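# Place a blue sponge flat on the shelf's top tier

## Task

Put one blue sponge on the upper level of the shelf so that it lies flat. The shelf must not be moved, any other sponges already on it must remain lying flat and not touching each other, and by the end neither gripper may be in contact with any sponge.

## Robot and tools

Robot: two low-cost arms, left_arm and right_arm, each with a two-finger parallel gripper. In the scene frame (origin at table-top height, midway between the nominal bases; +x out over the table, +y toward left_arm, +z up), the calibrated bases sit at left_arm (+0.028, +0.365, +0.044) m, quat_wxyz (+1.000, 0, 0, +0.010), and right_arm (+0.028, -0.352, +0.027) m, quat_wxyz (+1.000, 0, 0, +0.003). Arm names do not match image left and right. A camera stand is fixed behind the arms.

Frames: every hand position, quaternion, Hand target and wrist-camera pose in a result is given in that arm's own base frame. Fixed cameras and the table use the scene frame. Motion offsets run along the arm's base axes, and rotations pivot about the Hand target position. On the gripper, fingers point along its +z and separate along its y. end_effector_position is the point between the pads, roughly 1 cm short of the tips.

execute_actions(actions, cameras): actions is a list of actions; each action is a list of up to 15 rows, one row per 1/30 s control step, and one action lasts 0.5 s. A table shorter than 15 rows repeats its final row. Every row holds 14 numbers in [-1, 1], always both arms: left_arm dx, dy, dz, rx, ry, rz, opening, then right_arm dx, dy, dz, rx, ry, rz, opening. The first six per arm are an offset, not a pose: measured from that arm's Hand target as it was when the action began, and every row of the action counts from that same start, not from the row before. Sending the same offset in a new action moves the arm further. Scale: 1.0 equals 0.6 m for dx, dy, dz and 180 degrees for rotation; rx, ry, rz form a single rotation vector. A translation longer than 1.0 may be shortened along its direction. Opening is absolute: +1 fully open (0.094 m), -1 closed. To hold an arm still, send six zeros and repeat its current opening; a 0 opening means half open, not keep. Images come only when actions is empty or cameras names them (cam_head_left, cam_head_right, cam_left_wrist, cam_right_wrist, or "all"; all are 896x504). An unknown camera name invalidates the call.

move(target, speed, blend, opening_speed, grip_force, blocking, cameras): target is one 14-number row in the same layout and scale, or a list of up to 15 such rows; every row is an offset from the Hand targets at the start of the move, not from the previous row. The paths run straight and do not avoid obstacles or the other arm; all arms finish together, within a 10 s cap. speed: m/s, 0.002 to 2.9, default 0.25 (turn rate up to twice that in rad/s), one value or one per target. blend: corner rounding in metres for lists; 0 stops at each target. opening_speed: rate of the opening command per second on the -1..+1 scale, at least 0.2; use it to close gently on sponges. grip_force: newtons per pad, 10 to 50, one value or one per arm; it persists. blocking=false returns after about 0.5 s while the move continues. The result adds a move: line saying how it ended (done, off_target, moving, held, fault) and which limits acted (paced = pose clipped, held = steps withheld). Avoid paths passing close to an arm's own base.

wait(seconds 0 to 10): lets time pass holding current commands. stop(): brakes a running move. zoom_image(camera, region): region is [x0, y0, x1, y1] in pixels of that camera's latest image, at most 504 by 504. read_manual: licence texts only. finished_scene(scene): ends the scene for good; call it only once the sponge lies flat on the top tier and both grippers are clear.

Results: end_effector_position (m) and end_effector_quat_wxyz per arm, Hand target (the base for the next offsets), grip_measured (opening on the -1..+1 scale; reads slightly wide when empty), joint positions, velocities and torques, motor temperatures, and Tool commands. Calls with actions also list some per-step hand positions. Orientation commands are clipped to 40 degrees from the measured orientation each step. Grippers often stop a few centimetres short of the commanded pose because of friction and load; this is not a sign of contact. A new command, even all zeros, re-requests the target; if still short, send the remaining gap as an offset. An arm blocked by something keeps pressing until commanded back.

Avoid: dropping the sponge, releasing it while moving, fast impacts, pushing hard on the shelf or table, knocking the shelf or other sponges, letting anything leave the table, and any contact between the two arms or grippers. Faster moves hit harder and lag more. Motors heat when holding loads, stretched out, or pushing unreachable poses: a warning appears at 75 °C, the arm folds and idles at 90 °C, and it goes limp at 100 °C. Release by commanding an opening well above grip_measured, then lift clear.

Each tool is called after ">>>" as name(argument=value, ...) on one line, values as JSON.

## Session

>>> execute_actions(actions=[])

Scene clock: 0.00 s.
left_arm: end_effector_position=(+0.4057, +0.0233, +0.1009) grip_measured=+1.000 end_effector_quat_wxyz=(+0.592, -0.061, +0.803, -0.007) | right_arm: end_effector_position=(+0.4054, -0.0345, +0.1184) grip_measured=+1.000 end_effector_quat_wxyz=(+0.612, +0.054, +0.785, -0.084)
Joint positions: left_arm=[0.048 1.581 0.38 0.898 -0.015 -0.093 0.094] | right_arm=[0 1.563 0.378 0.94 0.199 -0.019 0.094]
Joint velocities: within noise
Joint torques (N m): no reading
Motor temperatures (°C): left_arm=[26 27 29 25 24 27 28] | right_arm=[28 29 27 27 27 28 28]
Heat: left arm: 29 °C; right arm: 29 °C.
Hand target: left_arm +0.4108, +0.0244, +0.1161; +0.610, -0.060, +0.791, -0.004 | right_arm +0.4098, -0.0359, +0.1341; +0.629, +0.060, +0.770, -0.083
Tool commands: left_gripper/opening=+1.0 right_gripper/opening=+1.0

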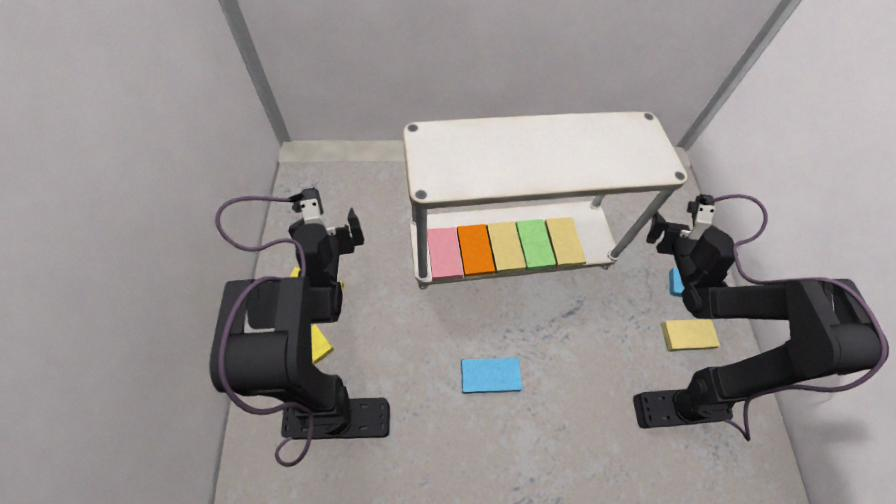

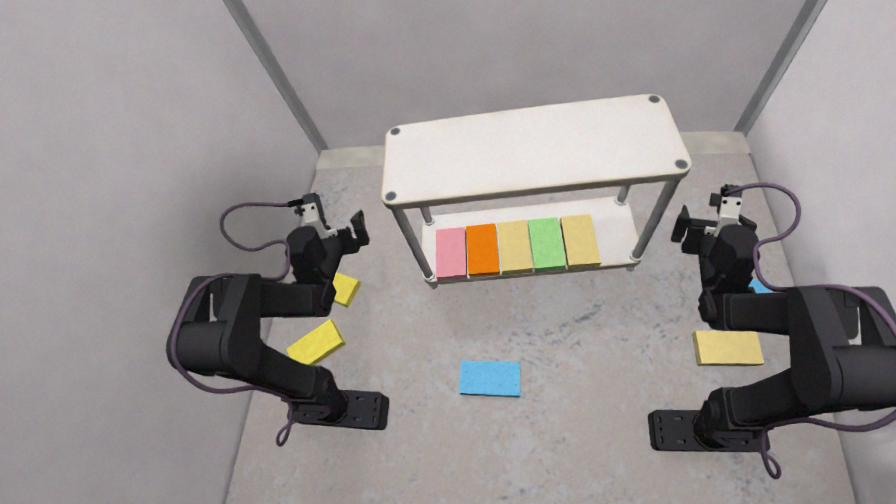

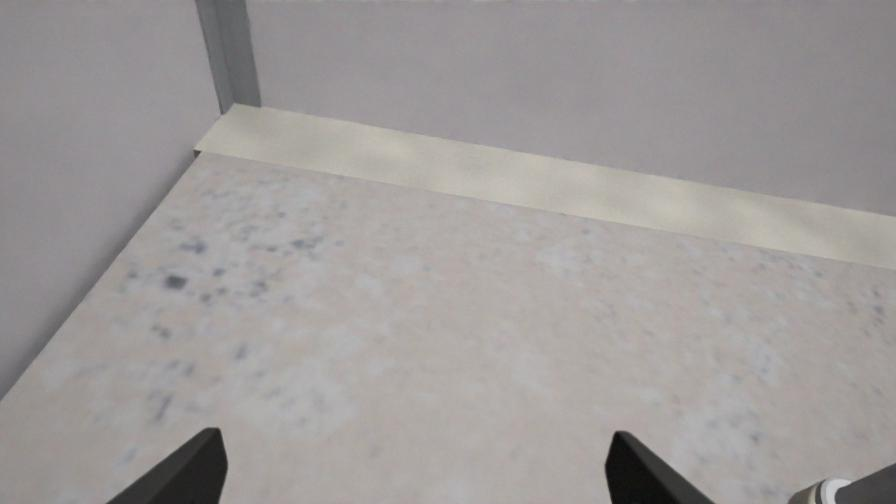

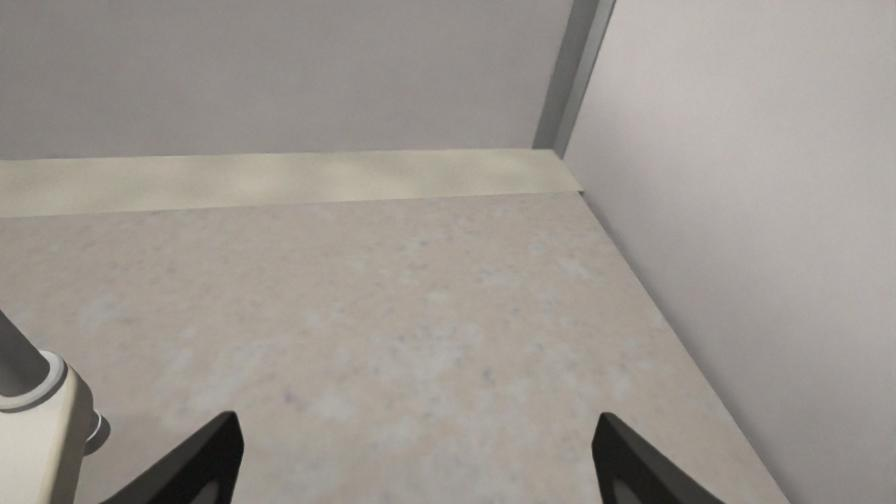

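>>> move(target=[-0.568,-0.44,0.173,0.133,0.13,-0.468,1,0,0,0,0,0,0,1], speed=0.4, cameras=["all"])

Scene clock: 4.63 s.
left_arm: end_effector_position=(+0.0706, -0.2407, +0.2003) grip_measured=+1.000 end_effector_quat_wxyz=(+0.281, +0.600, +0.710, -0.240) | right_arm: end_effector_position=(+0.4054, -0.0345, +0.1184) grip_measured=+1.000 end_effector_quat_wxyz=(+0.612, +0.054, +0.785, -0.084)
Joint positions: left_arm=[-1.176 0.819 0.867 -0.877 0.159 0.165 0.094] | right_arm=[0 1.563 0.378 0.94 0.199 -0.019 0.094]
Joint torques (N m): left_arm=[-0.36 0.17 9.87 1.07 -0.02 -0.1] | right_arm=[-0.09 -5.96 5.05 2.25 -0.01 0.01]
Heat: left arm: 30 °C; right arm: 29 °C.
Hand target: left_arm +0.0700, -0.2396, +0.2199; +0.292, +0.594, +0.708, -0.246 | right_arm +0.4098, -0.0359, +0.1341; +0.629, +0.060, +0.770, -0.083
Off the commanded pose: left_arm 0.020 m, 2 deg | right_arm 0.016 m, 3 deg.
move: off_target (left_arm, right_arm)

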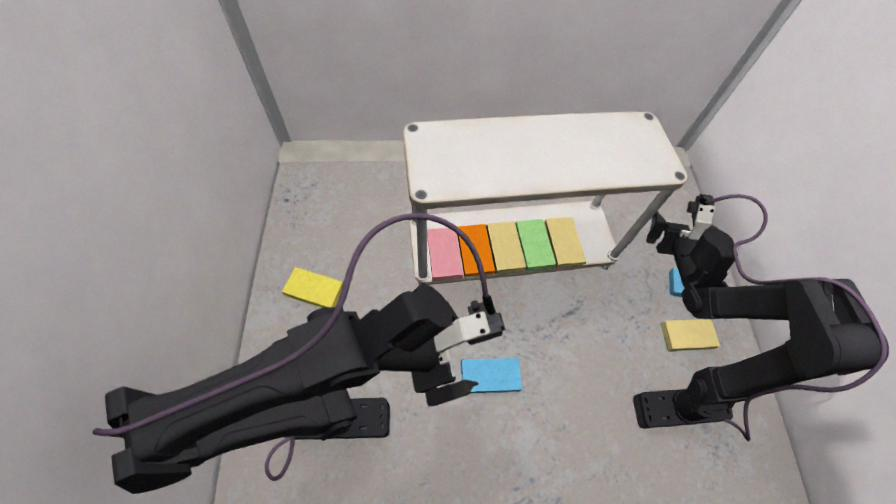

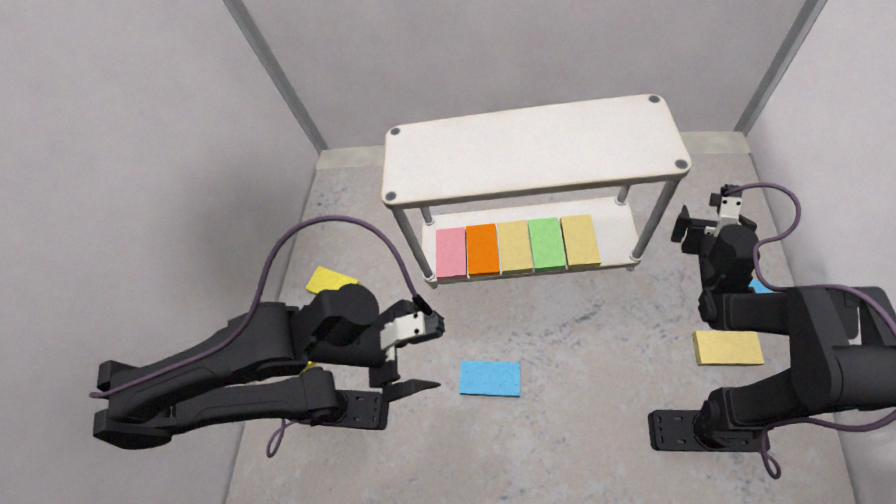

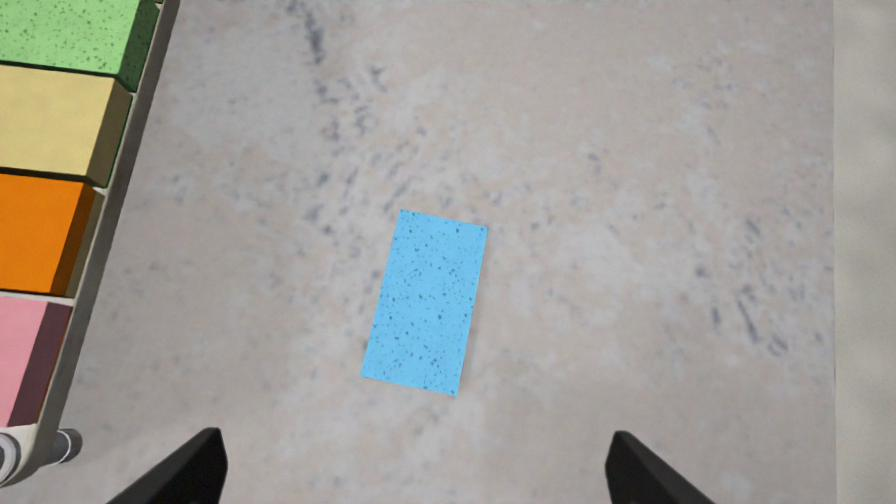

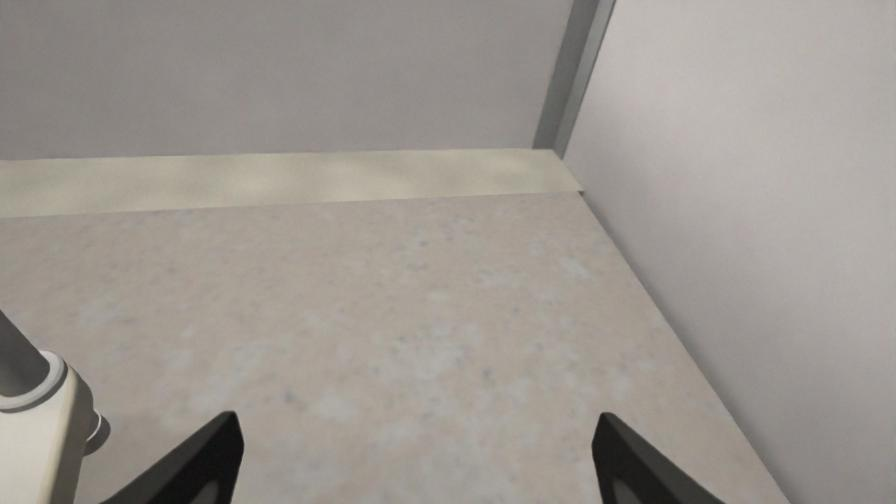

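>>> move(target=[0.025,-0.132,-0.233,0,0,-0.0556,1,0,0,0,0,0,0,1], speed=0.3, cameras=["cam_left_wrist","cam_head_left"])

Scene clock: 7.70 s.
left_arm: end_effector_position=(+0.0842, -0.3146, +0.0782) grip_measured=+1.000 end_effector_quat_wxyz=(+0.256, +0.655, +0.664, -0.256) | right_arm: end_effector_position=(+0.4054, -0.0345, +0.1184) grip_measured=+1.000 end_effector_quat_wxyz=(+0.612, +0.054, +0.785, -0.084)
Joint positions: left_arm=[-1.168 1.242 0.579 -0.206 0.263 0.292 0.094] | right_arm=[0 1.563 0.378 0.94 0.199 -0.019 0.094]
Joint torques (N m): left_arm=[0.44 -2.22 3.75 1.82 0.33 0.04] | right_arm=[-0.09 -5.96 5.05 2.25 -0.01 0]
Heat: left arm: 31 °C; right arm: 30 °C.
Hand target: left_arm +0.0850, -0.3188, +0.0801; +0.270, +0.654, +0.653, -0.271 | right_arm +0.4098, -0.0359, +0.1341; +0.629, +0.060, +0.770, -0.083
Off the commanded pose: left_arm 0.005 m, 3 deg | right_arm 0.016 m, 3 deg.
move: off_target (left_arm, right_arm)
Images, in order (width x height): cam_head_left 896x504, cam_left_wrist 896x504.

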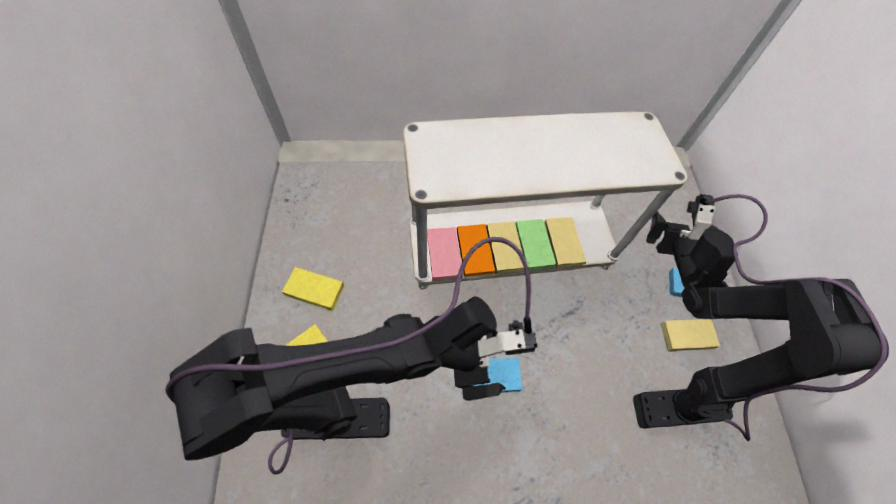

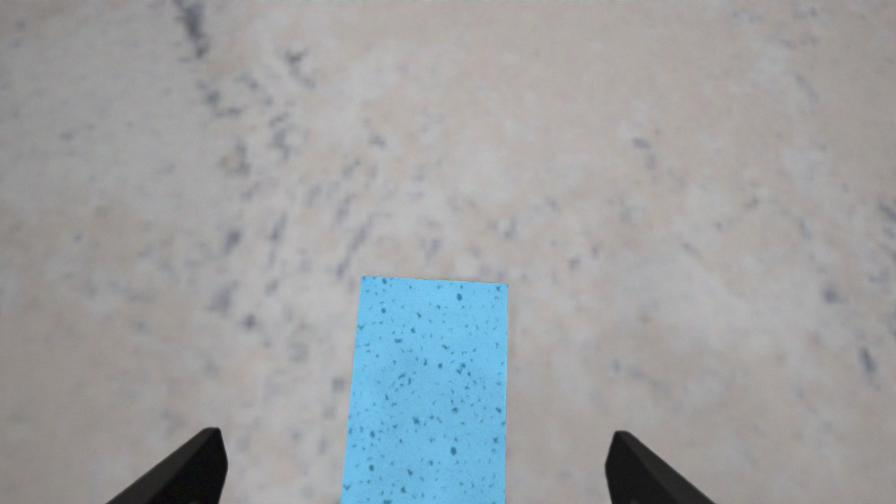

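>>> move(target=[-0.001,-0.007,-0.162,0,0,0,1,0,0,0,0,0,0,1], speed=0.12, cameras=["cam_head_right","cam_left_wrist"])

Scene clock: 9.83 s.
left_arm: end_effector_position=(+0.0853, -0.3172, -0.0224) grip_measured=+1.000 end_effector_quat_wxyz=(+0.256, +0.657, +0.662, -0.254) | right_arm: end_effector_position=(+0.4054, -0.0345, +0.1184) grip_measured=+1.000 end_effector_quat_wxyz=(+0.612, +0.054, +0.785, -0.084)
Joint positions: left_arm=[-1.168 1.645 0.369 0.404 0.263 0.3 0.094] | right_arm=[0 1.563 0.378 0.94 0.199 -0.019 0.094]
Joint torques (N m): left_arm=[-0.39 -3.29 2.54 1.82 0.27 -0.06] | right_arm=[-0.09 -5.94 5.04 2.25 -0.01 0]
Heat: left arm: 31 °C; right arm: 30 °C.
Hand target: left_arm +0.0844, -0.3230, -0.0171; +0.270, +0.654, +0.653, -0.271 | right_arm +0.4098, -0.0359, +0.1341; +0.629, +0.060, +0.770, -0.083
Off the commanded pose: left_arm 0.008 m, 3 deg | right_arm 0.016 m, 3 deg.
move: off_target (left_arm, right_arm)
Images, in order (width x height): cam_head_right 896x504, cam_left_wrist 896x504.

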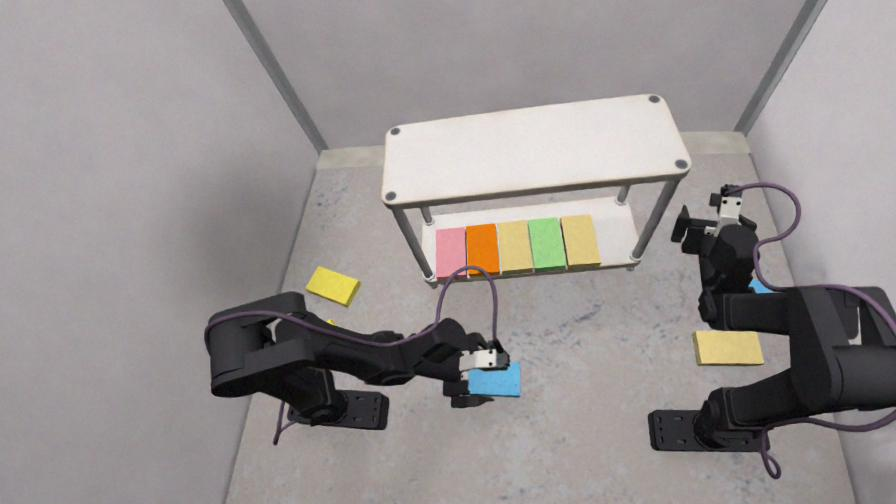

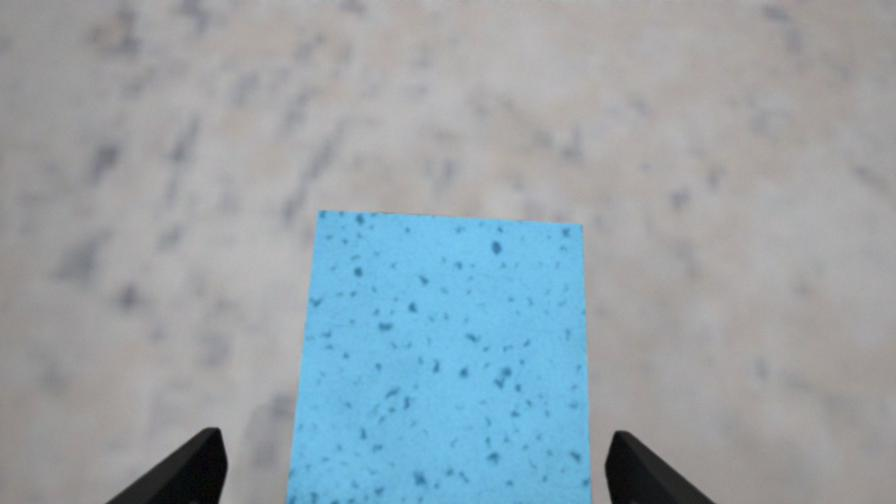

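>>> move(target=[[-0.007,0,-0.005,0,0,0,1,0,0,0,0,0,0,1],[-0.007,0,-0.005,0,0,0,0.12,0,0,0,0,0,0,1]], speed=0.1, opening_speed=0.6, cameras=["cam_left_wrist"])

>>> move(target=[0,0,0.15,0,0,0,0.12,0,0,0,0,0,0,1], speed=0.15, cameras=["cam_head_left","cam_left_wrist"])

Scene clock: 13.23 s.
left_arm: end_effector_position=(+0.0834, -0.3165, -0.0253) grip_measured=+0.351 end_effector_quat_wxyz=(+0.255, +0.653, +0.664, -0.258) | right_arm: end_effector_position=(+0.4054, -0.0345, +0.1184) grip_measured=+1.000 end_effector_quat_wxyz=(+0.612, +0.054, +0.785, -0.084)
Joint positions: left_arm=[-1.173 1.659 0.357 0.435 0.263 0.285 0.063] | right_arm=[0 1.563 0.378 0.94 0.199 -0.019 0.094]
Joint torques (N m): left_arm=[-0.44 -3.32 2.48 1.82 0.13 -0.09] | right_arm=[-0.1 -5.96 5.05 2.26 -0.01 0]
Heat: left arm: 30 °C; right arm: 31 °C.
Hand target: left_arm +0.0802, -0.3230, -0.0201; +0.270, +0.654, +0.653, -0.271 | right_arm +0.4098, -0.0359, +0.1341; +0.629, +0.060, +0.770, -0.083
Off the commanded pose: left_arm 0.009 m, 3 deg | right_arm 0.016 m, 3 deg.
move: off_target (left_arm, right_arm); target 2's new opening was sent with left_arm's hand 0.009 m and 3 deg from that target
Images, in order (width x height): cam_left_wrist 896x504.

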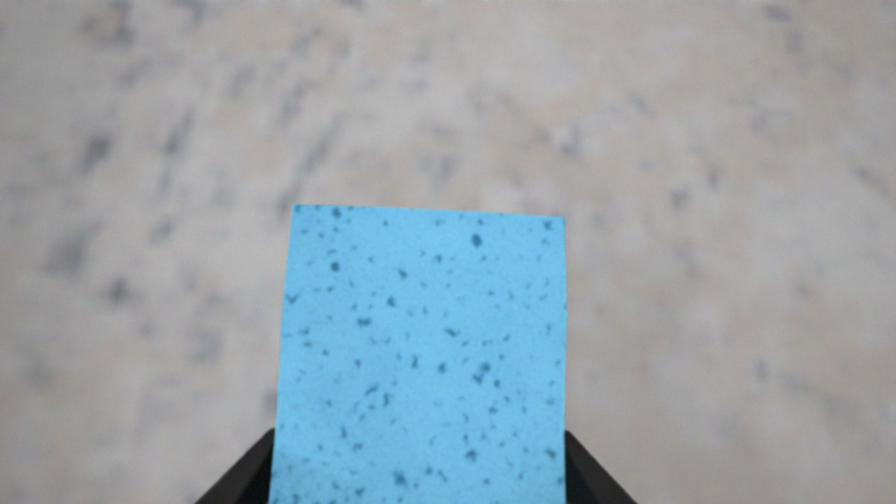

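Scene clock: 14.97 s.
left_arm: end_effector_position=(+0.0813, -0.3116, +0.0505) grip_measured=+0.349 end_effector_quat_wxyz=(+0.259, +0.653, +0.663, -0.259) | right_arm: end_effector_position=(+0.4054, -0.0345, +0.1184) grip_measured=+1.000 end_effector_quat_wxyz=(+0.612, +0.054, +0.785, -0.084)
Joint positions: left_arm=[-1.173 1.291 0.478 -0.045 0.263 0.285 0.063] | right_arm=[0 1.563 0.378 0.94 0.199 -0.019 0.094]
Joint torques (N m): left_arm=[-0.5 -3.34 8.83 1 0.15 -0.03] | right_arm=[-0.1 -5.96 5.05 2.25 -0.01 0]
Motor temperatures (°C): left_arm=[26 27 31 27 24 27 28] | right_arm=[28 30 27 32 27 28 28]
Heat: left arm: 31 °C; right arm: 32 °C.
Hand target: left_arm +0.0802, -0.3230, +0.0699; +0.270, +0.654, +0.653, -0.271 | right_arm +0.4098, -0.0359, +0.1341; +0.629, +0.060, +0.770, -0.083
Off the commanded pose: left_arm 0.022 m, 2 deg | right_arm 0.016 m, 3 deg.
move: off_target (left_arm, right_arm)
Images, in order (width x height): cam_head_left 896x504, cam_left_wrist 896x504.

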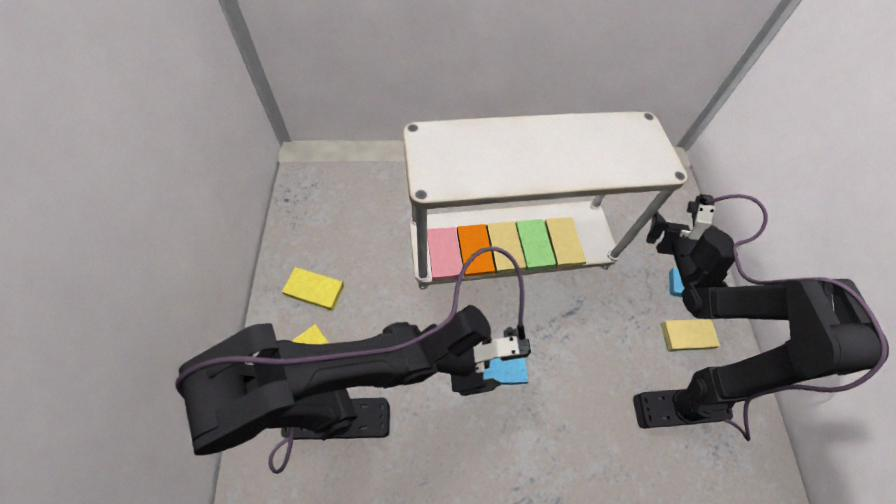

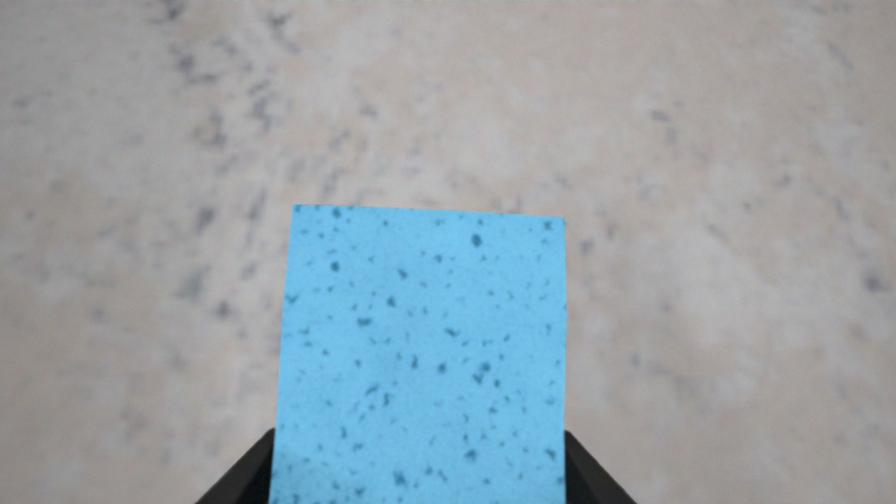

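>>> move(target=[[0,0.04,0.48,0,0,0,0.12,0,0,0,0,0,0,1],[0.266,0.338,0.517,0,0,0.333,0.12,0,0,0,0,0,0,1]], speed=0.3, blend=0.05, cameras=["cam_head_left","cam_head_right","cam_left_wrist"])

Scene clock: 18.93 s.
left_arm: end_effector_position=(+0.2466, -0.1244, +0.3682) grip_measured=+0.349 end_effector_quat_wxyz=(+0.360, +0.243, +0.895, -0.100) | right_arm: end_effector_position=(+0.4054, -0.0345, +0.1184) grip_measured=+1.000 end_effector_quat_wxyz=(+0.612, +0.054, +0.785, -0.084)
Joint positions: left_arm=[-0.416 1.219 1.788 -1.377 0.083 0.081 0.063] | right_arm=[0 1.563 0.378 0.94 0.199 -0.019 0.094]
Joint torques (N m): left_arm=[0.44 -1.14 7.66 1.09 -0.07 -0.09] | right_arm=[-0.09 -5.96 5.05 2.25 -0.01 0]
Heat: left arm: 31 °C; right arm: 33 °C.
Hand target: left_arm +0.2398, -0.1202, +0.3801; +0.369, +0.240, +0.893, -0.100 | right_arm +0.4098, -0.0359, +0.1341; +0.629, +0.060, +0.770, -0.083
Off the commanded pose: left_arm 0.014 m, 1 deg | right_arm 0.016 m, 3 deg.
move: off_target (left_arm, right_arm)
Images, in order (width x height): cam_head_left 896x504, cam_head_right 896x504, cam_left_wrist 896x504.

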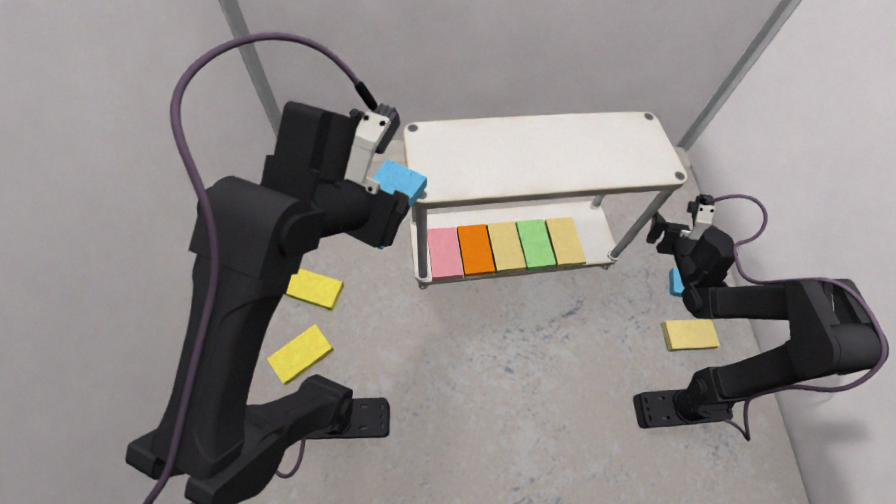

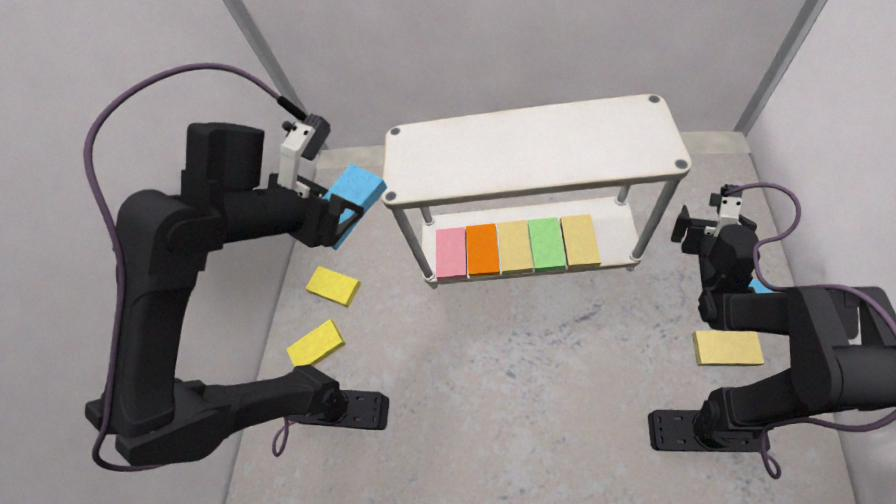

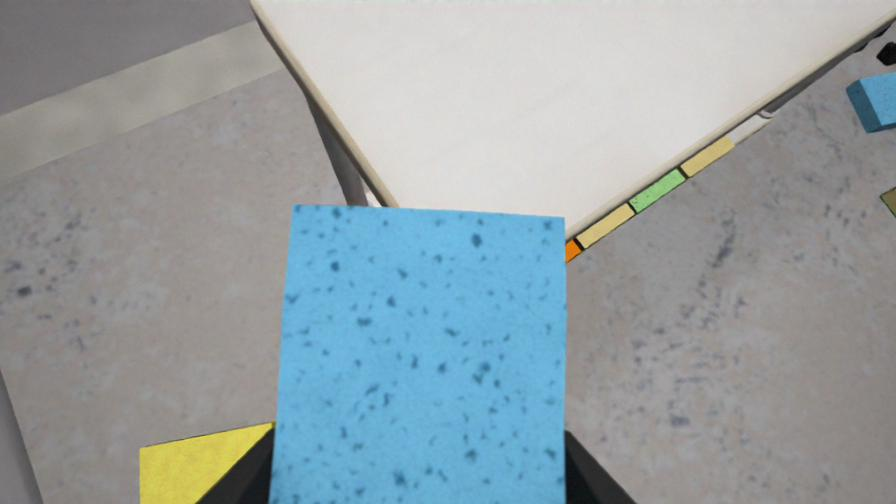

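>>> move(target=[0.342,-0.225,0.01,0,0,0,0.12,0,0,0,0,0,0,1], speed=0.25, cameras=["cam_head_left","cam_head_right","cam_left_wrist"])

Scene clock: 21.53 s.
left_arm: end_effector_position=(+0.4500, -0.2538, +0.3687) grip_measured=+0.349 end_effector_quat_wxyz=(+0.400, +0.239, +0.878, -0.111) | right_arm: end_effector_position=(+0.4054, -0.0345, +0.1184) grip_measured=+1.000 end_effector_quat_wxyz=(+0.612, +0.054, +0.785, -0.084)
Joint positions: left_arm=[-0.508 2.172 2.825 -1.368 0.02 0.013 0.063] | right_arm=[0 1.563 0.378 0.94 0.199 -0.019 0.094]
Joint torques (N m): left_arm=[-0.38 -8.72 7.02 1.43 -0.1 -0.08] | right_arm=[-0.09 -5.96 5.04 2.26 -0.01 0.01]
Heat: left arm: 31 °C; right arm: 33 °C.
Hand target: left_arm +0.4450, -0.2552, +0.3861; +0.369, +0.240, +0.893, -0.100 | right_arm +0.4098, -0.0359, +0.1341; +0.629, +0.060, +0.770, -0.083
Off the commanded pose: left_arm 0.018 m, 4 deg | right_arm 0.016 m, 3 deg.
elbow stopped short (left arm): the move would have taken joint 3 (elbow) straighter than the controller allows.
move: off_target (left_arm, right_arm)
Images, in order (width x height): cam_head_left 896x504, cam_head_right 896x504, cam_left_wrist 896x504.

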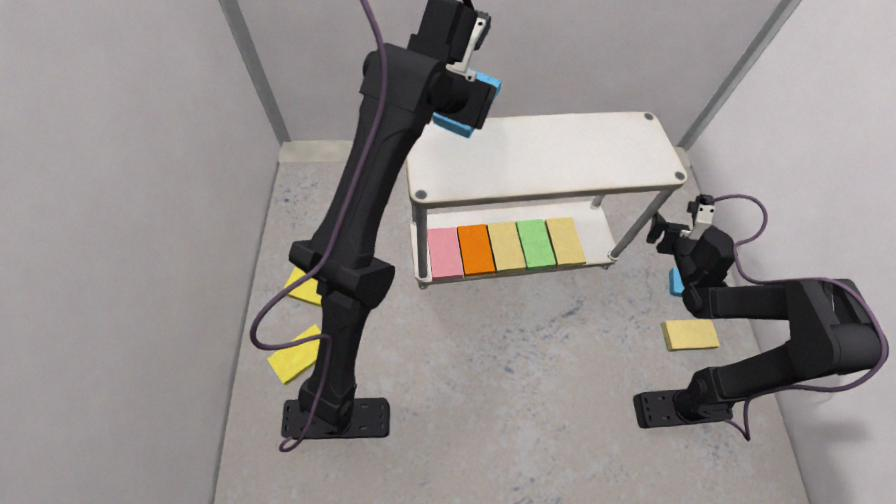

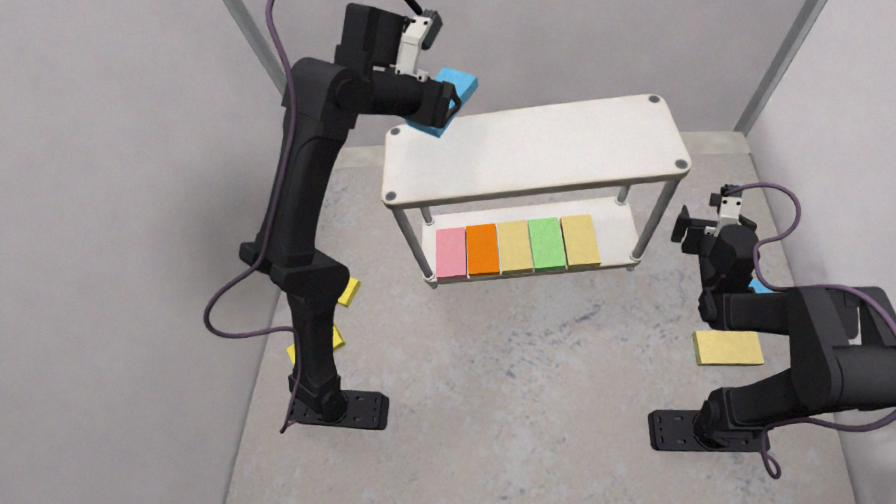

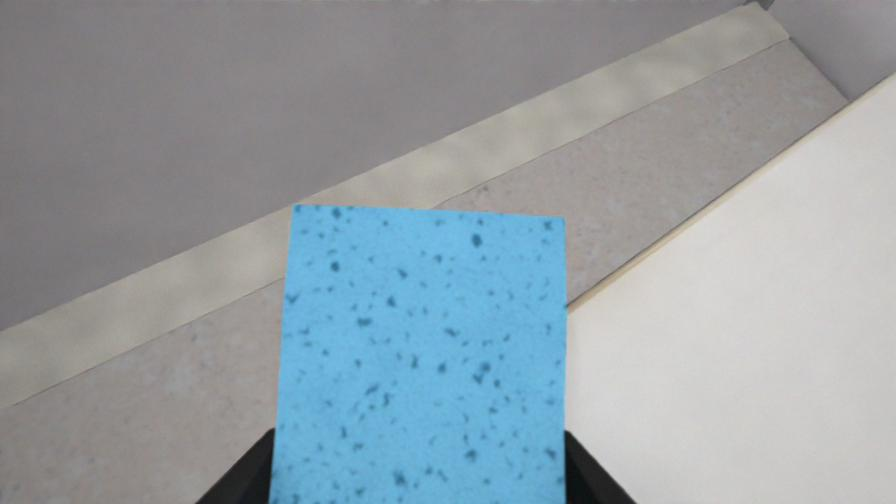

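>>> move(target=[-0.098,-0.02,-0.068,0,0,0,0.12,0,0,0,0,0,0,1], speed=0.15, cameras=["cam_head_left","cam_head_right","cam_left_wrist"])

Scene clock: 24.00 s.
left_arm: end_effector_position=(+0.3839, -0.2718, +0.3310) grip_measured=+0.349 end_effector_quat_wxyz=(+0.342, +0.248, +0.901, -0.100) | right_arm: end_effector_position=(+0.4054, -0.0345, +0.1184) grip_measured=+1.000 end_effector_quat_wxyz=(+0.612, +0.054, +0.785, -0.084)
Joint positions: left_arm=[-0.64 1.876 2.26 -1.228 -0.058 -0.08 0.063] | right_arm=[0 1.563 0.378 0.94 0.199 -0.019 0.094]
Joint torques (N m): left_arm=[-0.18 -9.1 3.37 1.71 -0.2 -0.07] | right_arm=[-0.1 -5.96 5.05 2.25 -0.01 0]
Heat: left arm: 31 °C; right arm: 34 °C.
Hand target: left_arm +0.3862, -0.2672, +0.3453; +0.369, +0.240, +0.893, -0.100 | right_arm +0.4098, -0.0359, +0.1341; +0.629, +0.060, +0.770, -0.083
Off the commanded pose: left_arm 0.015 m, 3 deg | right_arm 0.016 m, 3 deg.
move: off_target (left_arm, right_arm)
Images, in order (width x height): cam_head_left 896x504, cam_head_right 896x504, cam_left_wrist 896x504.

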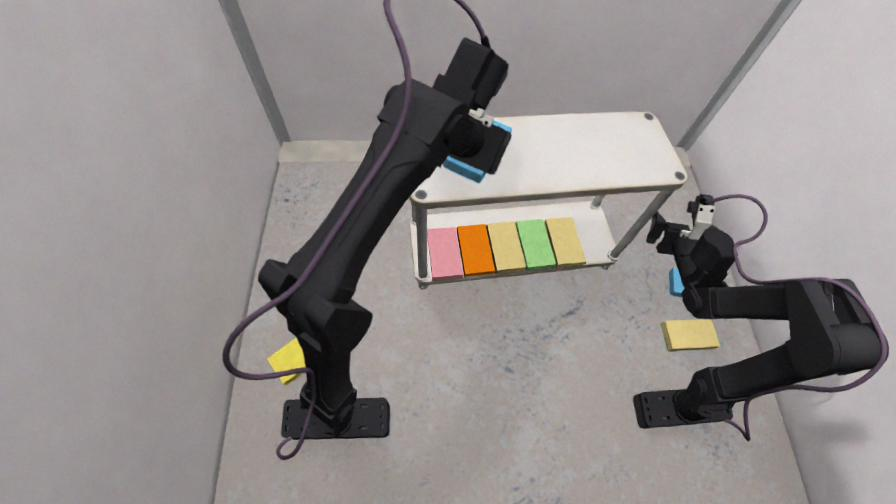

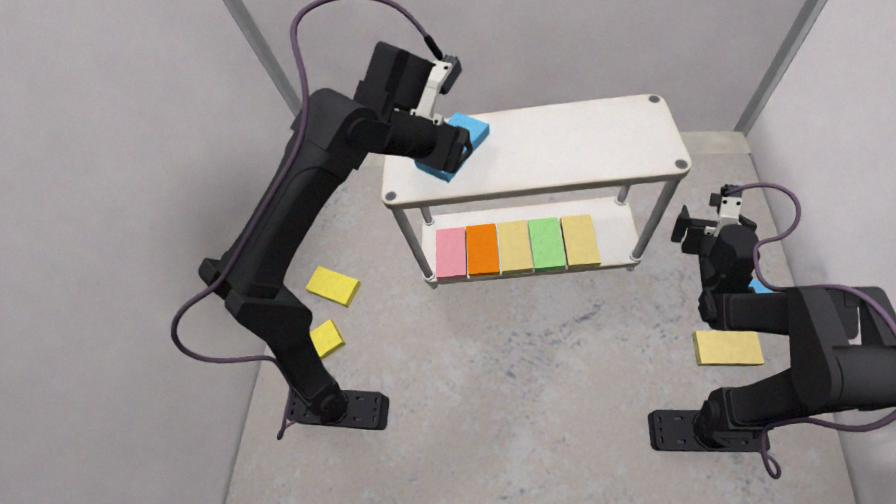

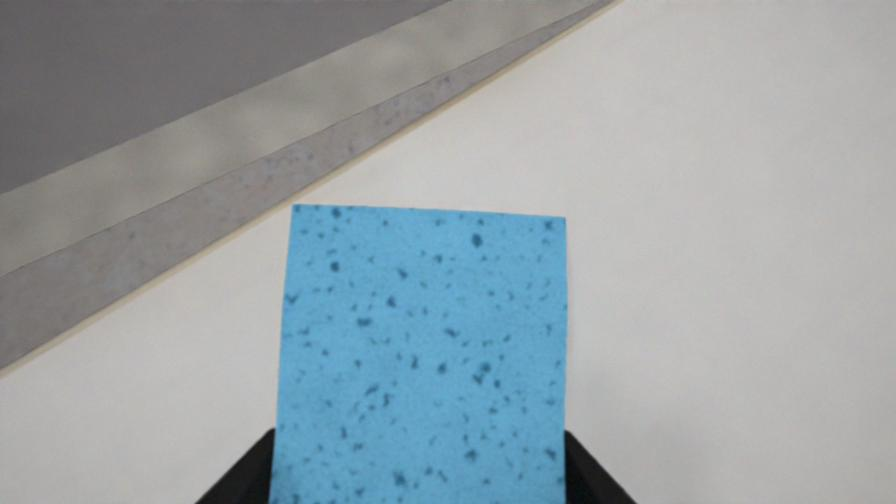

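>>> zoom_image(camera="cam_head_right", region=[370, 80, 550, 210])

>>> zoom_image(camera="cam_head_left", region=[400, 100, 580, 210])

Scaled by 2.800 from the camera's 896x504 image, which has a finer 1280x720 frame.

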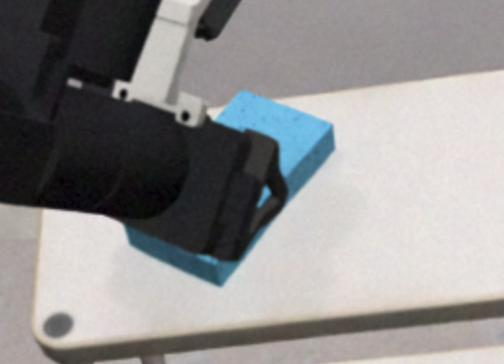

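Scaled by 2.800 from the camera's 896x504 image, which has a finer 1280x720 frame.

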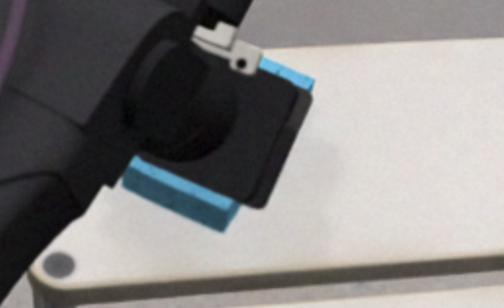

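>>> move(target=[0,0.003,-0.042,0,0,0,0.12,0,0,0,0,0,0,1], speed=0.06, cameras=["cam_left_wrist","cam_head_right"])

>>> zoom_image(camera="cam_head_right", region=[370, 80, 550, 210])

Scene clock: 27.23 s.
left_arm: end_effector_position=(+0.3852, -0.2727, +0.3319) grip_measured=+0.349 end_effector_quat_wxyz=(+0.379, +0.244, +0.885, -0.114) | right_arm: end_effector_position=(+0.4054, -0.0345, +0.1184) grip_measured=+1.000 end_effector_quat_wxyz=(+0.612, +0.054, +0.785, -0.084)
Joint positions: left_arm=[-0.64 1.77 2.056 -1.045 -0.058 -0.077 0.063] | right_arm=[0 1.563 0.378 0.94 0.199 -0.019 0.094]
Joint torques (N m): left_arm=[0.16 -6.64 2.66 1.41 -0.16 -0.05] | right_arm=[-0.1 -5.96 5.05 2.25 -0.01 0]
Heat: left arm: 31 °C; right arm: 34 °C.
Hand target: left_arm +0.3862, -0.2654, +0.3201; +0.369, +0.240, +0.893, -0.100 | right_arm +0.4098, -0.0359, +0.1341; +0.629, +0.060, +0.770, -0.083
Off the commanded pose: left_arm 0.014 m, 2 deg | right_arm 0.016 m, 3 deg.
move: off_target (left_arm, right_arm)
Images, in order (width x height): cam_head_right 896x504, cam_left_wrist 896x504.

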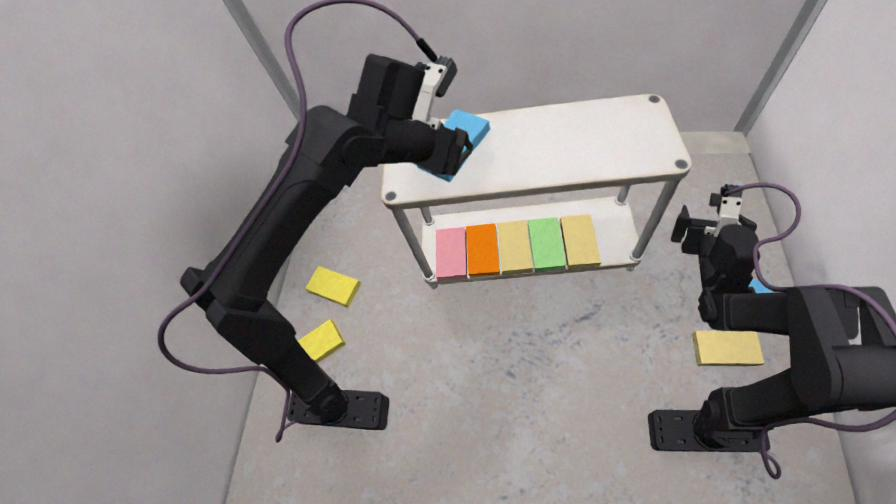

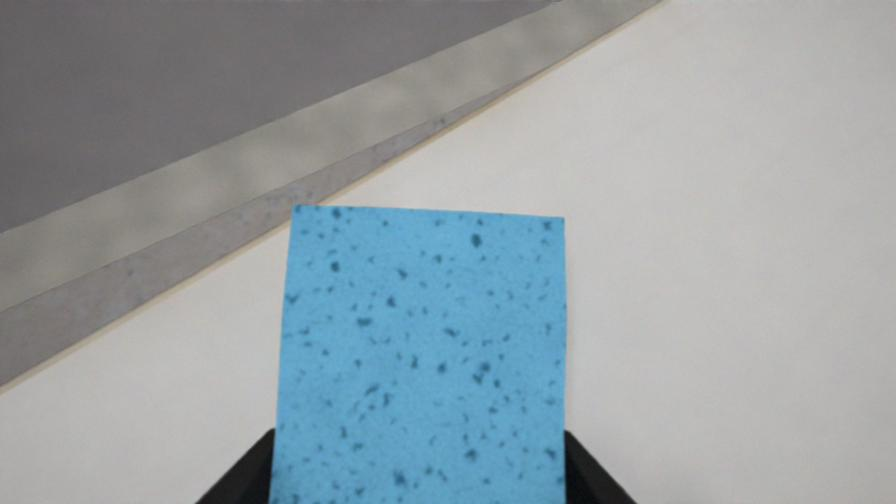

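Scaled by 2.800 from the camera's 896x504 image, which has a finer 1280x720 frame.

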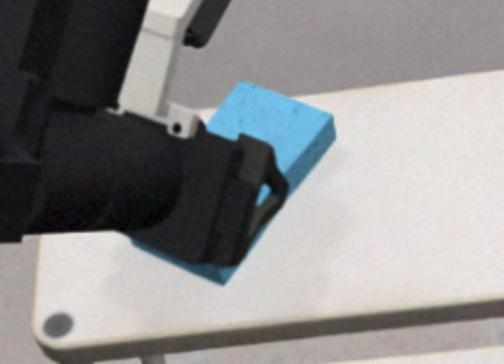

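>>> move(target=[0,0,0.038,0,0,0,0.12,0,0,0,0,0,0,1], speed=0.06)

>>> zoom_image(camera="cam_head_right", region=[370, 80, 550, 210])

Scene clock: 28.93 s.
left_arm: end_effector_position=(+0.3848, -0.2725, +0.3328) grip_measured=+0.349 end_effector_quat_wxyz=(+0.364, +0.247, +0.892, -0.108) | right_arm: end_effector_position=(+0.4054, -0.0345, +0.1184) grip_measured=+1.000 end_effector_quat_wxyz=(+0.612, +0.054, +0.785, -0.084)
Joint positions: left_arm=[-0.64 1.816 2.148 -1.127 -0.058 -0.076 0.063] | right_arm=[0 1.563 0.378 0.94 0.199 -0.019 0.094]
Joint torques (N m): left_arm=[0.09 -6.05 8.73 1.07 -0.15 -0.05] | right_arm=[-0.1 -5.96 5.05 2.25 -0.01 0]
Heat: left arm: 31 °C; right arm: 34 °C.
Hand target: left_arm +0.3862, -0.2654, +0.3429; +0.369, +0.240, +0.893, -0.100 | right_arm +0.4098, -0.0359, +0.1341; +0.629, +0.060, +0.770, -0.083
Off the commanded pose: left_arm 0.012 m, 1 deg | right_arm 0.016 m, 3 deg.
move: off_target (left_arm, right_arm)

Scaled by 2.800 from the camera's 896x504 image, which has a finer 1280x720 frame.
This view is cut from an older image: the scene may have changed since it was taken.

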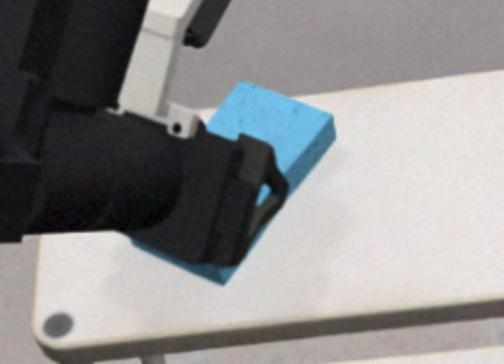

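>>> move(target=[0,0,-0.004,0.0056,0.0096,0,0.12,0,0,0,0,0,0,1], speed=0.05, cameras=["cam_head_left","cam_head_right","cam_left_wrist"])

>>> zoom_image(camera="cam_head_right", region=[370, 80, 550, 210])

>>> zoom_image(camera="cam_head_left", region=[400, 100, 580, 210])

Scene clock: 30.40 s.
left_arm: end_effector_position=(+0.3855, -0.2730, +0.3303) grip_measured=+0.349 end_effector_quat_wxyz=(+0.348, +0.249, +0.898, -0.102) | right_arm: end_effector_position=(+0.4054, -0.0345, +0.1184) grip_measured=+1.000 end_effector_quat_wxyz=(+0.612, +0.054, +0.785, -0.084)
Joint positions: left_arm=[-0.64 1.862 2.227 -1.194 -0.058 -0.077 0.063] | right_arm=[0 1.563 0.378 0.94 0.199 -0.019 0.094]
Joint torques (N m): left_arm=[0.23 -6.32 8.55 1.03 -0.12 -0.05] | right_arm=[-0.09 -5.96 5.05 2.25 -0.01 0.01]
Heat: left arm: 31 °C; right arm: 34 °C.
Hand target: left_arm +0.3862, -0.2654, +0.3405; +0.353, +0.242, +0.899, -0.095 | right_arm +0.4098, -0.0359, +0.1341; +0.629, +0.060, +0.770, -0.083
Off the commanded pose: left_arm 0.013 m, 1 deg | right_arm 0.016 m, 3 deg.
move: off_target (left_arm, right_arm)
Images, in order (width x height): cam_head_left 896x504, cam_head_right 896x504, cam_left_wrist 896x504.

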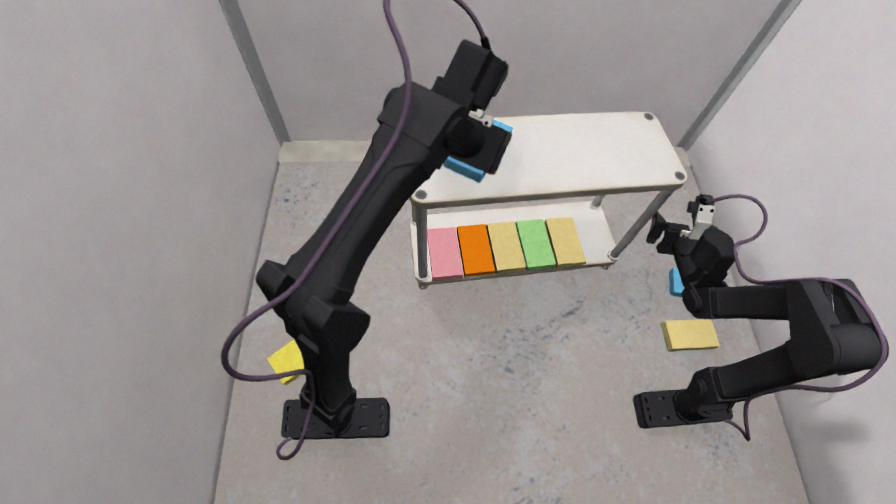

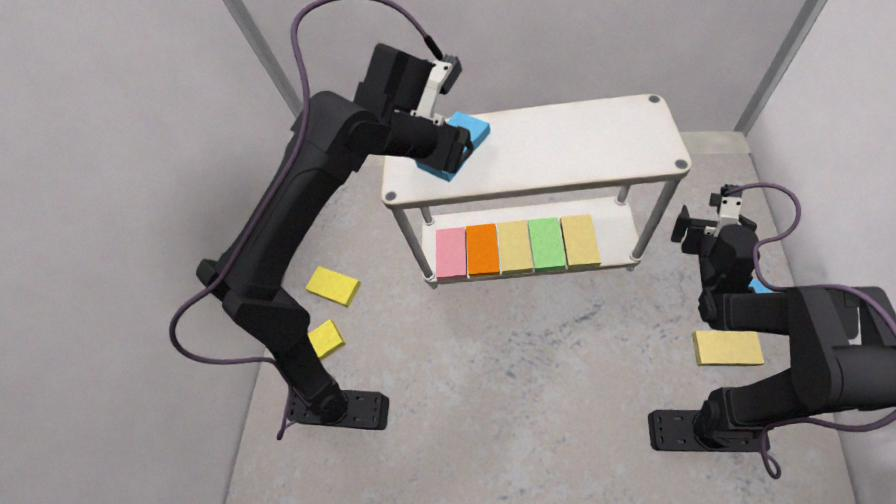

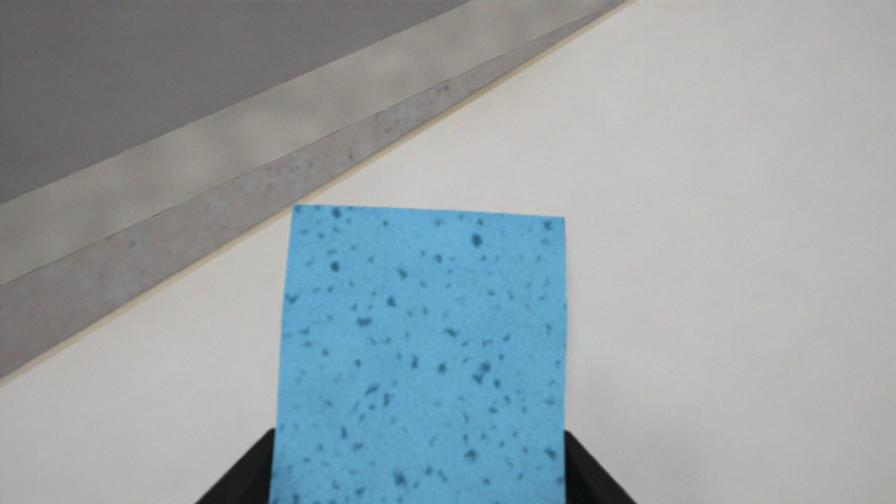

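Scaled by 2.800 from the camera's 896x504 image, which has a finer 1280x720 frame.

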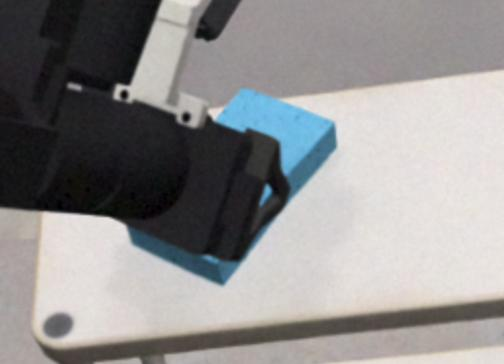

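Scaled by 2.800 from the camera's 896x504 image, which has a finer 1280x720 frame.

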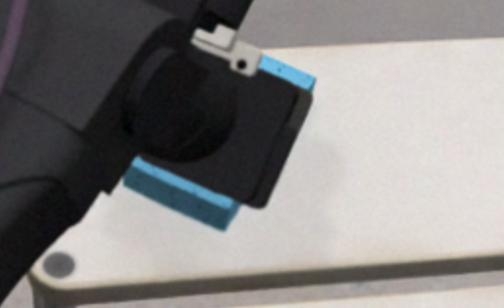

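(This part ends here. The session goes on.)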